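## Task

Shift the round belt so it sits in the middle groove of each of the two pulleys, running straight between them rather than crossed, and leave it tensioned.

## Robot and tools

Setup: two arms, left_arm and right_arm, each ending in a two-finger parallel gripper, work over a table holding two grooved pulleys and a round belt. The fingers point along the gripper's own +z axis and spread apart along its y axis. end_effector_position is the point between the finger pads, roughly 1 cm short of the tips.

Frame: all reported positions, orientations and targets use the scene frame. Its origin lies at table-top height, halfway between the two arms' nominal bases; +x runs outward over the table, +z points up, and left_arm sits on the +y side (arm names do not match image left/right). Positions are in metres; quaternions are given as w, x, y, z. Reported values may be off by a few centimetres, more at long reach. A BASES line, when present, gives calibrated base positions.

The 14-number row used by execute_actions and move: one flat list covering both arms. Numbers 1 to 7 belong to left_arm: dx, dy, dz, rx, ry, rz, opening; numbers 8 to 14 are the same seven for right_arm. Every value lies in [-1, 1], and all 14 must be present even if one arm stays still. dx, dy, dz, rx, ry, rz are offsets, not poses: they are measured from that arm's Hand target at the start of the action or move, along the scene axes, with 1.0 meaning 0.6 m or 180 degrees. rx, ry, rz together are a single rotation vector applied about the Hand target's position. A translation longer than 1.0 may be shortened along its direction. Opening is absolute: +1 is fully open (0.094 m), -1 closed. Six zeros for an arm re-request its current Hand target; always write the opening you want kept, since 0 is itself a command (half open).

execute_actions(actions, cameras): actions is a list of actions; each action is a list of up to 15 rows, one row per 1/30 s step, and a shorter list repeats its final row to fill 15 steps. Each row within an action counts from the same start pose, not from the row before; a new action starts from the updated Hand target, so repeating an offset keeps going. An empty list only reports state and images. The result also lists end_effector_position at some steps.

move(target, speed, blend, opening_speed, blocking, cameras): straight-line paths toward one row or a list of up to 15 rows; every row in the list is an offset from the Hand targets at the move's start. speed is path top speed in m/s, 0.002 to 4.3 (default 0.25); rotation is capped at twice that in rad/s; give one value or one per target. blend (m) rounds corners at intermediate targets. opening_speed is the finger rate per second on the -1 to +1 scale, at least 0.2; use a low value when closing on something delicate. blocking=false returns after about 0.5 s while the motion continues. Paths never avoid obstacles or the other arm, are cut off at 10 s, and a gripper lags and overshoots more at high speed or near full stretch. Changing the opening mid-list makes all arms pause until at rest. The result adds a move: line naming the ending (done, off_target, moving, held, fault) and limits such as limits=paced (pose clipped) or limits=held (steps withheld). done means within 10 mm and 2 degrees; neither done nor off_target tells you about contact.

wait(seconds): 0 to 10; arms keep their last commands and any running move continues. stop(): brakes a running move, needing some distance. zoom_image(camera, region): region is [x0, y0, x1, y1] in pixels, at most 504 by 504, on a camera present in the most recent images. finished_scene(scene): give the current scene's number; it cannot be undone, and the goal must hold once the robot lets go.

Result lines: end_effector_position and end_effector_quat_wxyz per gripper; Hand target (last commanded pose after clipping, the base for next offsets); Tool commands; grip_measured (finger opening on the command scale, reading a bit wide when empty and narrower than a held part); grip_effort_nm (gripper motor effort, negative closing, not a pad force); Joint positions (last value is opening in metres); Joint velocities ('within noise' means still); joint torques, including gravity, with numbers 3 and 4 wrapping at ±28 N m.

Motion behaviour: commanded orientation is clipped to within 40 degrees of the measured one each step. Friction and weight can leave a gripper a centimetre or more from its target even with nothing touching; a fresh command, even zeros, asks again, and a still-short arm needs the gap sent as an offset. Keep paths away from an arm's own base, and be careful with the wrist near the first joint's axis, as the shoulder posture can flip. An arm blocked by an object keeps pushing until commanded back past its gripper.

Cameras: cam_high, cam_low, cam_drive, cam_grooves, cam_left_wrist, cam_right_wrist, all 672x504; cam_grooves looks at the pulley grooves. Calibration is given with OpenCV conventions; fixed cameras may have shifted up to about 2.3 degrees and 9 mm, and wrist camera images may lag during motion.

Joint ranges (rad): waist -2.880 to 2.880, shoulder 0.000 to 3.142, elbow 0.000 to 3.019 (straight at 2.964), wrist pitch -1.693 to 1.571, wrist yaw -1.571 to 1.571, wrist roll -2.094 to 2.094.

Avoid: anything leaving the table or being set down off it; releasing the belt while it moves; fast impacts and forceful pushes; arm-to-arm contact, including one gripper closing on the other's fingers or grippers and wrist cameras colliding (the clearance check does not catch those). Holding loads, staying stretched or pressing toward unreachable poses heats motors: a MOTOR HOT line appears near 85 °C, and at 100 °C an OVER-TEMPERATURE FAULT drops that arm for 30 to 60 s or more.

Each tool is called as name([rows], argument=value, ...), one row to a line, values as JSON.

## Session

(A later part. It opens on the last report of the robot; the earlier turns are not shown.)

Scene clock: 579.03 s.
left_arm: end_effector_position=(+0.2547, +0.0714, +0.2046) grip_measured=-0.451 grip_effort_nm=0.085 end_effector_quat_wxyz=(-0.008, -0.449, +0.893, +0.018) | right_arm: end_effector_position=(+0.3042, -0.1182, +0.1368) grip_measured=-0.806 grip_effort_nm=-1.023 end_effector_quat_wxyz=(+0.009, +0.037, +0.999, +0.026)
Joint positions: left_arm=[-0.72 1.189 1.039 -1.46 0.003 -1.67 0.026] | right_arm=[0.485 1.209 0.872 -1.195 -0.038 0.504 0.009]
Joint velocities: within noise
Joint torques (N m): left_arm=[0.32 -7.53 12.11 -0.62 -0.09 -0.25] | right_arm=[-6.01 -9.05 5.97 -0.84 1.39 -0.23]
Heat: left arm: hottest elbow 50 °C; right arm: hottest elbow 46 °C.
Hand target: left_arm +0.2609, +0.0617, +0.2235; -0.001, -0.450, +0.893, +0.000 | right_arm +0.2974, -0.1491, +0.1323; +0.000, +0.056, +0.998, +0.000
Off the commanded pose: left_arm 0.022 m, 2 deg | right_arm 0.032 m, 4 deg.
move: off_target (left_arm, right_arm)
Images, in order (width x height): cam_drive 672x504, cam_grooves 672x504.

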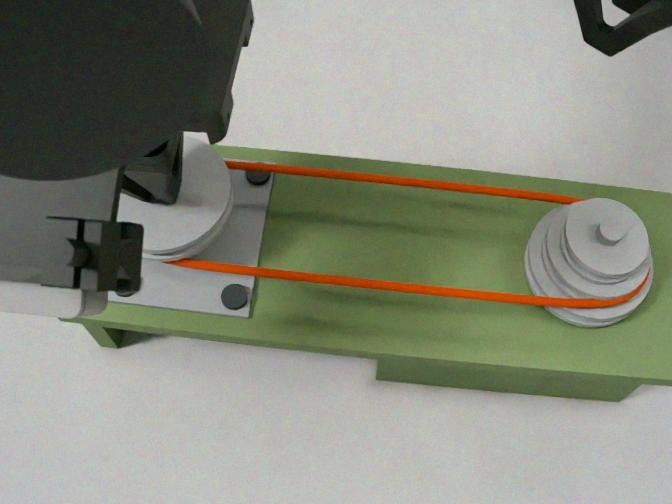

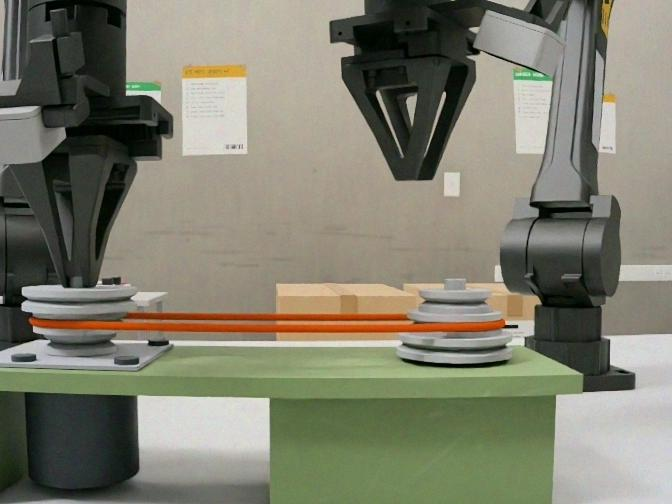

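move(target=[0,0,0,0,0,0,-0.45,-0.003,-0.03,0,0,0,0,-1], speed=0.03, cameras=["cam_drive","cam_grooves"])

move(target=[0,0,0,0,0,0,-0.45,-0.003,-0.03,0,0,0,0,-1], speed=0.03, cameras=["cam_drive","cam_grooves"])

zoom_image(camera="cam_drive", region=[460, 150, 672, 350])

Scene clock: 590.20 s.
left_arm: end_effector_position=(+0.2547, +0.0714, +0.2046) grip_measured=-0.451 grip_effort_nm=0.081 end_effector_quat_wxyz=(-0.008, -0.449, +0.893, +0.018) | right_arm: end_effector_position=(+0.3040, -0.1206, +0.1368) grip_measured=-0.806 grip_effort_nm=-1.023 end_effector_quat_wxyz=(+0.011, +0.024, +0.999, +0.040)
Joint positions: left_arm=[-0.72 1.189 1.039 -1.46 0.003 -1.67 0.026] | right_arm=[0.465 1.196 0.86 -1.182 -0.064 0.459 0.009]
Joint velocities: within noise
Joint torques (N m): left_arm=[0.09 -7.47 12.23 -0.34 -0.06 -0.22] | right_arm=[-8.29 -9.58 5.24 -1.59 2.17 -0.23]
Heat: left arm: hottest elbow 50 °C; right arm: hottest elbow 47 °C.
Hand target: left_arm +0.2609, +0.0617, +0.2235; -0.001, -0.450, +0.893, +0.000 | right_arm +0.2955, -0.1671, +0.1323; +0.000, +0.056, +0.998, +0.000
Off the commanded pose: left_arm 0.022 m, 2 deg | right_arm 0.047 m, 6 deg.
move: off_target (left_arm, right_arm)
Images, in order (width x height): cam_drive 672x504, cam_grooves 672x504.

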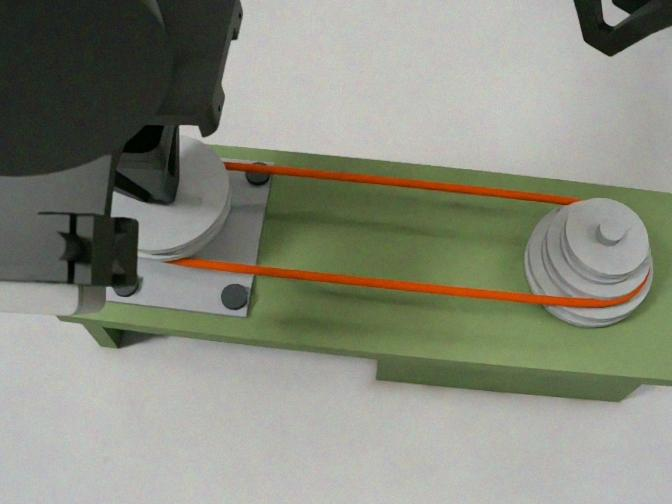

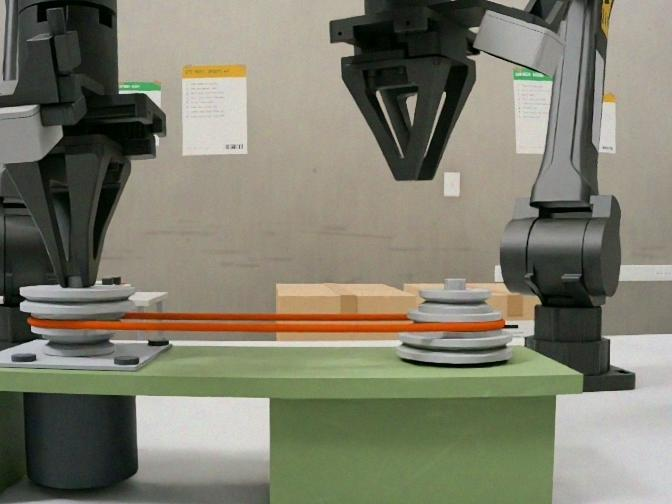

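Scene clock: 591.57 s.
left_arm: end_effector_position=(+0.2547, +0.0714, +0.2046) grip_measured=-0.451 grip_effort_nm=0.085 end_effector_quat_wxyz=(-0.008, -0.449, +0.893, +0.018) | right_arm: end_effector_position=(+0.3039, -0.1220, +0.1367) grip_measured=-0.806 grip_effort_nm=-1.023 end_effector_quat_wxyz=(+0.013, +0.010, +0.998, +0.054)
Joint positions: left_arm=[-0.72 1.189 1.039 -1.46 0.003 -1.67 0.026] | right_arm=[0.447 1.185 0.85 -1.169 -0.089 0.414 0.009]
Joint velocities: within noise
Joint torques (N m): left_arm=[-0.03 -7.77 12.19 -0.34 -0.07 -0.21] | right_arm=[-10.46 -10.34 5.19 -2.22 3.01 -0.25]
Heat: left arm: hottest elbow 50 °C; right arm: hottest elbow 47 °C.
Hand target: left_arm +0.2609, +0.0617, +0.2235; -0.001, -0.450, +0.893, +0.000 | right_arm +0.2937, -0.1851, +0.1323; +0.000, +0.056, +0.998, +0.000
Off the commanded pose: left_arm 0.022 m, 2 deg | right_arm 0.064 m, 8 deg.
move: off_target (left_arm, right_arm)
Images, in order (width x height): cam_drive 672x504, cam_grooves 672x504.

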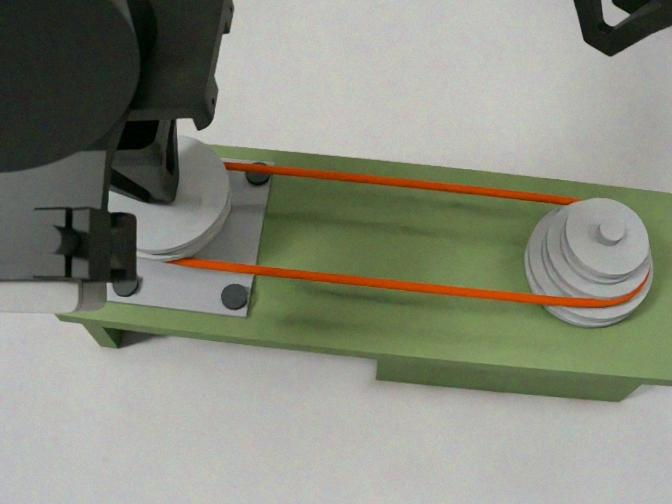

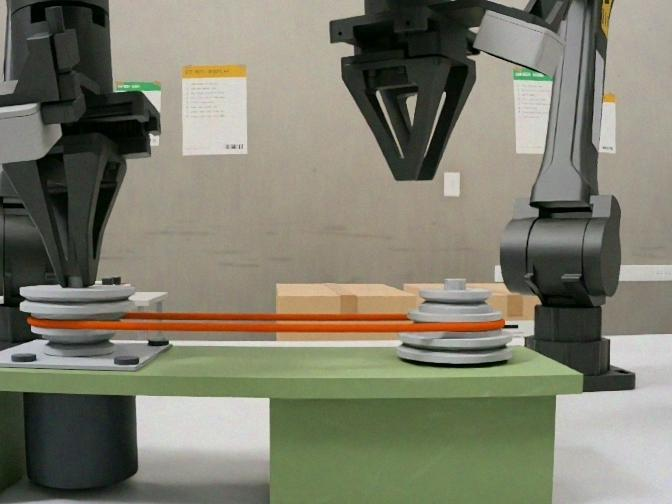

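Scaled by 2.377 from the camera's 672x504 image, which has a finer 960x720 frame.

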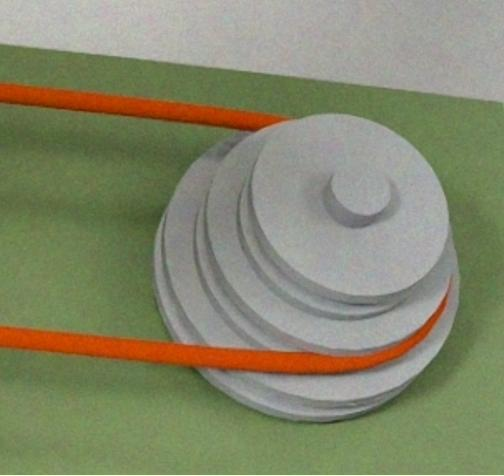

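move(target=[0,0,0,0,0,0,-0.45,0.016,0.087,0.006,0,0,0,-1], speed=0.05, cameras=["cam_drive"])

move(target=[0,0,0,0,0,0,-0.45,0,0,0,0,0,0,-0.4], speed=0.05, opening_speed=0.4, cameras=["cam_drive","cam_grooves","cam_right_wrist"])

Scene clock: 600.40 s.
left_arm: end_effector_position=(+0.2547, +0.0714, +0.2046) grip_measured=-0.451 grip_effort_nm=0.085 end_effector_quat_wxyz=(-0.008, -0.449, +0.893, +0.018) | right_arm: end_effector_position=(+0.3036, -0.1192, +0.1362) grip_measured=-0.806 grip_effort_nm=-1.018 end_effector_quat_wxyz=(+0.014, +0.039, +0.999, +0.028)
Joint positions: left_arm=[-0.72 1.189 1.039 -1.46 0.003 -1.67 0.026] | right_arm=[0.483 1.199 0.862 -1.183 -0.037 0.507 0.009]
Joint velocities: within noise
Joint torques (N m): left_arm=[-0.09 -7.82 12.16 -0.44 -0.02 -0.28] | right_arm=[-2.61 -6.65 9.05 -1.44 1.34 0.06]
Heat: left arm: hottest elbow 51 °C; right arm: hottest elbow 47 °C.
Hand target: left_arm +0.2609, +0.0617, +0.2235; -0.001, -0.450, +0.893, +0.000 | right_arm +0.3034, -0.1330, +0.1360; +0.000, +0.056, +0.998, +0.000
Off the commanded pose: left_arm 0.022 m, 2 deg | right_arm 0.014 m, 4 deg.
move: off_target (left_arm, right_arm)
Images, in order (width x height): cam_drive 672x504.

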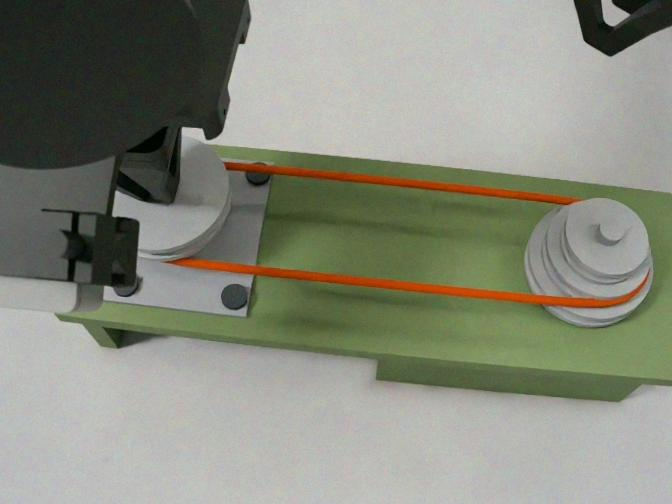

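Scene clock: 602.23 s.
left_arm: end_effector_position=(+0.2547, +0.0714, +0.2046) grip_measured=-0.451 grip_effort_nm=0.090 end_effector_quat_wxyz=(-0.008, -0.449, +0.893, +0.018) | right_arm: end_effector_position=(+0.3017, -0.1253, +0.1358) grip_measured=-0.402 grip_effort_nm=0.100 end_effector_quat_wxyz=(+0.013, +0.040, +0.999, +0.012)
Joint positions: left_arm=[-0.72 1.189 1.039 -1.46 0.003 -1.67 0.026] | right_arm=[0.483 1.199 0.862 -1.2 -0.01 0.508 0.028]
Joint velocities: within noise
Joint torques (N m): left_arm=[0.26 -7.65 12.16 -0.31 -0.04 -0.26] | right_arm=[-2.96 -5.95 8.85 -0.8 0.4 0.13]
Heat: left arm: hottest elbow 51 °C; right arm: hottest elbow 47 °C.
Hand target: left_arm +0.2609, +0.0617, +0.2235; -0.001, -0.450, +0.893, +0.000 | right_arm +0.3034, -0.1330, +0.1360; +0.000, +0.056, +0.998, +0.000
Off the commanded pose: left_arm 0.022 m, 2 deg | right_arm 0.008 m, 3 deg.
move: off_target (left_arm, right_arm)
camera_calibration:
cam_right_wrist: T_world_to_cam=[[-0.062495, -0.997545, -0.03161, -0.101708], [-0.913727, 0.0444455, 0.40389, 0.263571], [-0.401493, 0.054124, -0.914261, 0.342199], [0, 0, 0, 1]] pos_world=[0.371866, -0.131694, 0.20319]
Images, in order (width x height): cam_drive 672x504, cam_grooves 672x504, cam_right_wrist 672x504.

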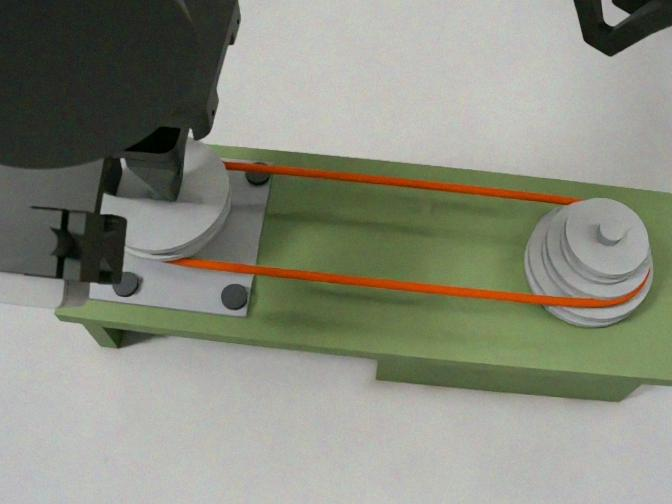

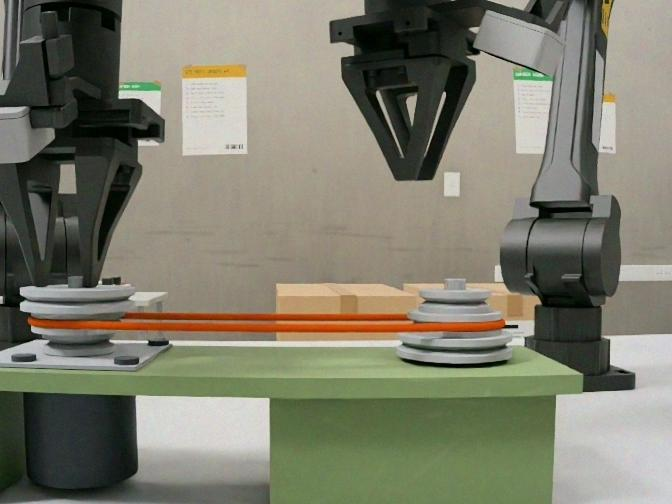

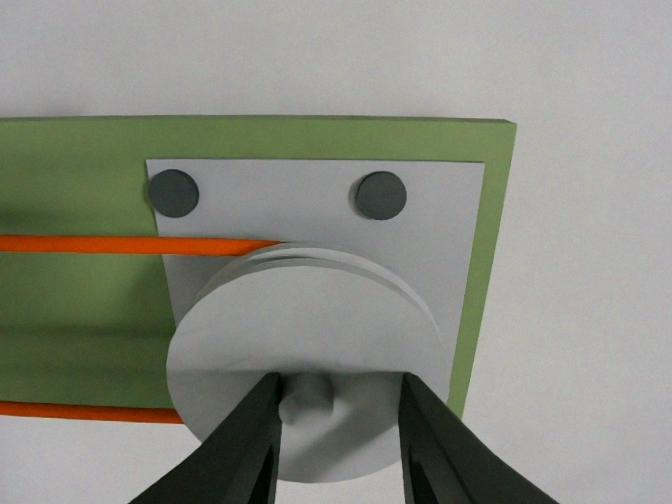

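move([
  [0,0,0,0,0,0,-0.45,0,0.016,0,0,0,0,-0.35],
  [0,0,0,0,0,0,-0.45,0,0.016,0.17,0,0,0,-0.35],
  [0,0,0,0,0,0,-0.45,-0.1,-0.1,0.17,0,0,0,-0.35],
], speed=[0.04,0.12,0.2], cameras=["cam_drive","cam_grooves"])

zoom_image(camera="cam_drive", region=[460, 150, 672, 350])

zoom_image(camera="cam_grooves", region=[0, 240, 200, 390])

zoom_image(camera="cam_grooves", region=[370, 240, 550, 380])

Scene clock: 615.97 s.
left_arm: end_effector_position=(+0.2547, +0.0714, +0.2046) grip_measured=-0.451 grip_effort_nm=0.081 end_effector_quat_wxyz=(-0.008, -0.449, +0.893, +0.018) | right_arm: end_effector_position=(+0.2477, -0.1887, +0.2414) grip_measured=-0.351 grip_effort_nm=0.076 end_effector_quat_wxyz=(+0.008, +0.058, +0.998, +0.003)
Joint positions: left_arm=[-0.72 1.189 1.039 -1.46 0.003 -1.67 0.026] | right_arm=[0.345 0.951 0.975 -1.578 0 0.406 0.03]
Joint velocities: within noise
Joint torques (N m): left_arm=[-0.67 -7.77 12.18 -0.38 -0.04 -0.22] | right_arm=[-2.55 -5.48 7.41 -0.17 0.02 -0.16]
Heat: left arm: hottest elbow 52 °C; right arm: hottest elbow 50 °C.
Hand target: left_arm +0.2609, +0.0617, +0.2235; -0.001, -0.450, +0.893, +0.000 | right_arm +0.2434, -0.1929, +0.2379; +0.000, +0.056, +0.998, +0.000
Off the commanded pose: left_arm 0.022 m, 2 deg | right_arm 0.007 m, 1 deg.
move: off_target (left_arm)
Images, in order (width x height): cam_drive 672x504, cam_grooves 672x504.

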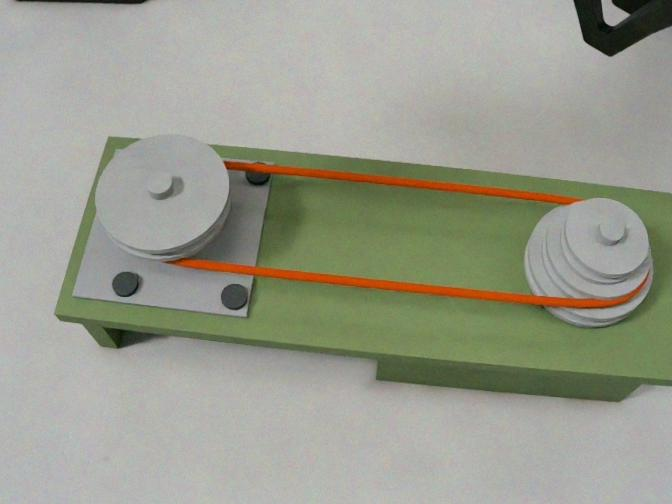

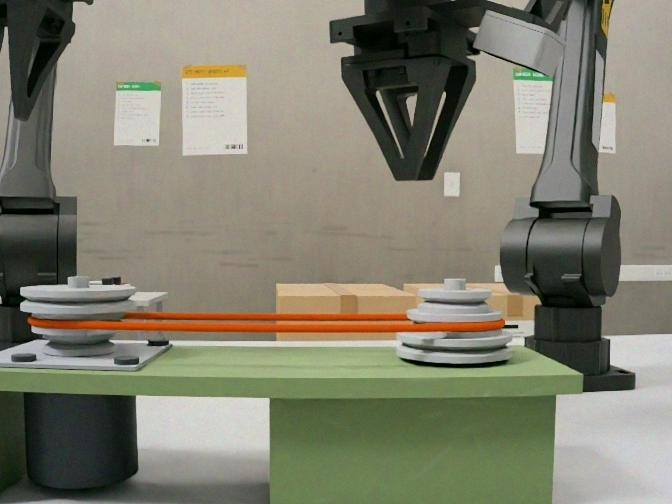

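Scaled by 2.377 from the camera's 672x504 image, which has a finer 960x720 frame.

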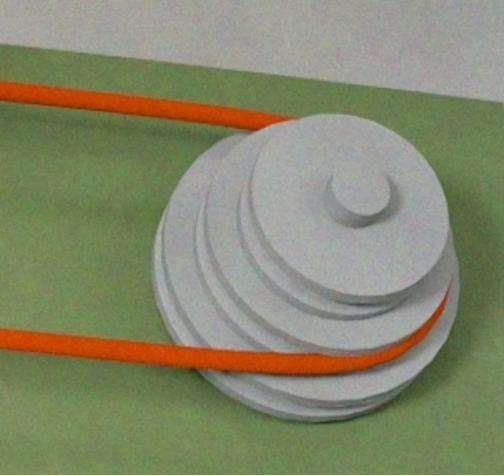

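Scaled by 2.520 from the camera's 672x504 image, which has a finer 960x720 frame.

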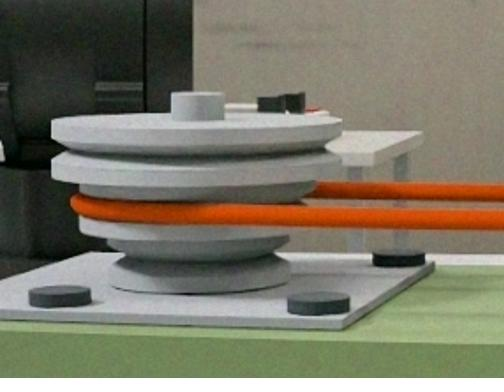

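Scaled by 2.800 from the camera's 672x504 image, which has a finer 960x720 frame.

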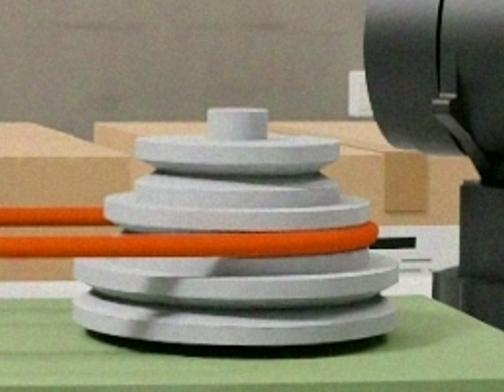

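Taut, in the middle grooves, uncrossed.

finished_scene(scene=2)

The scene is finished: the task was done.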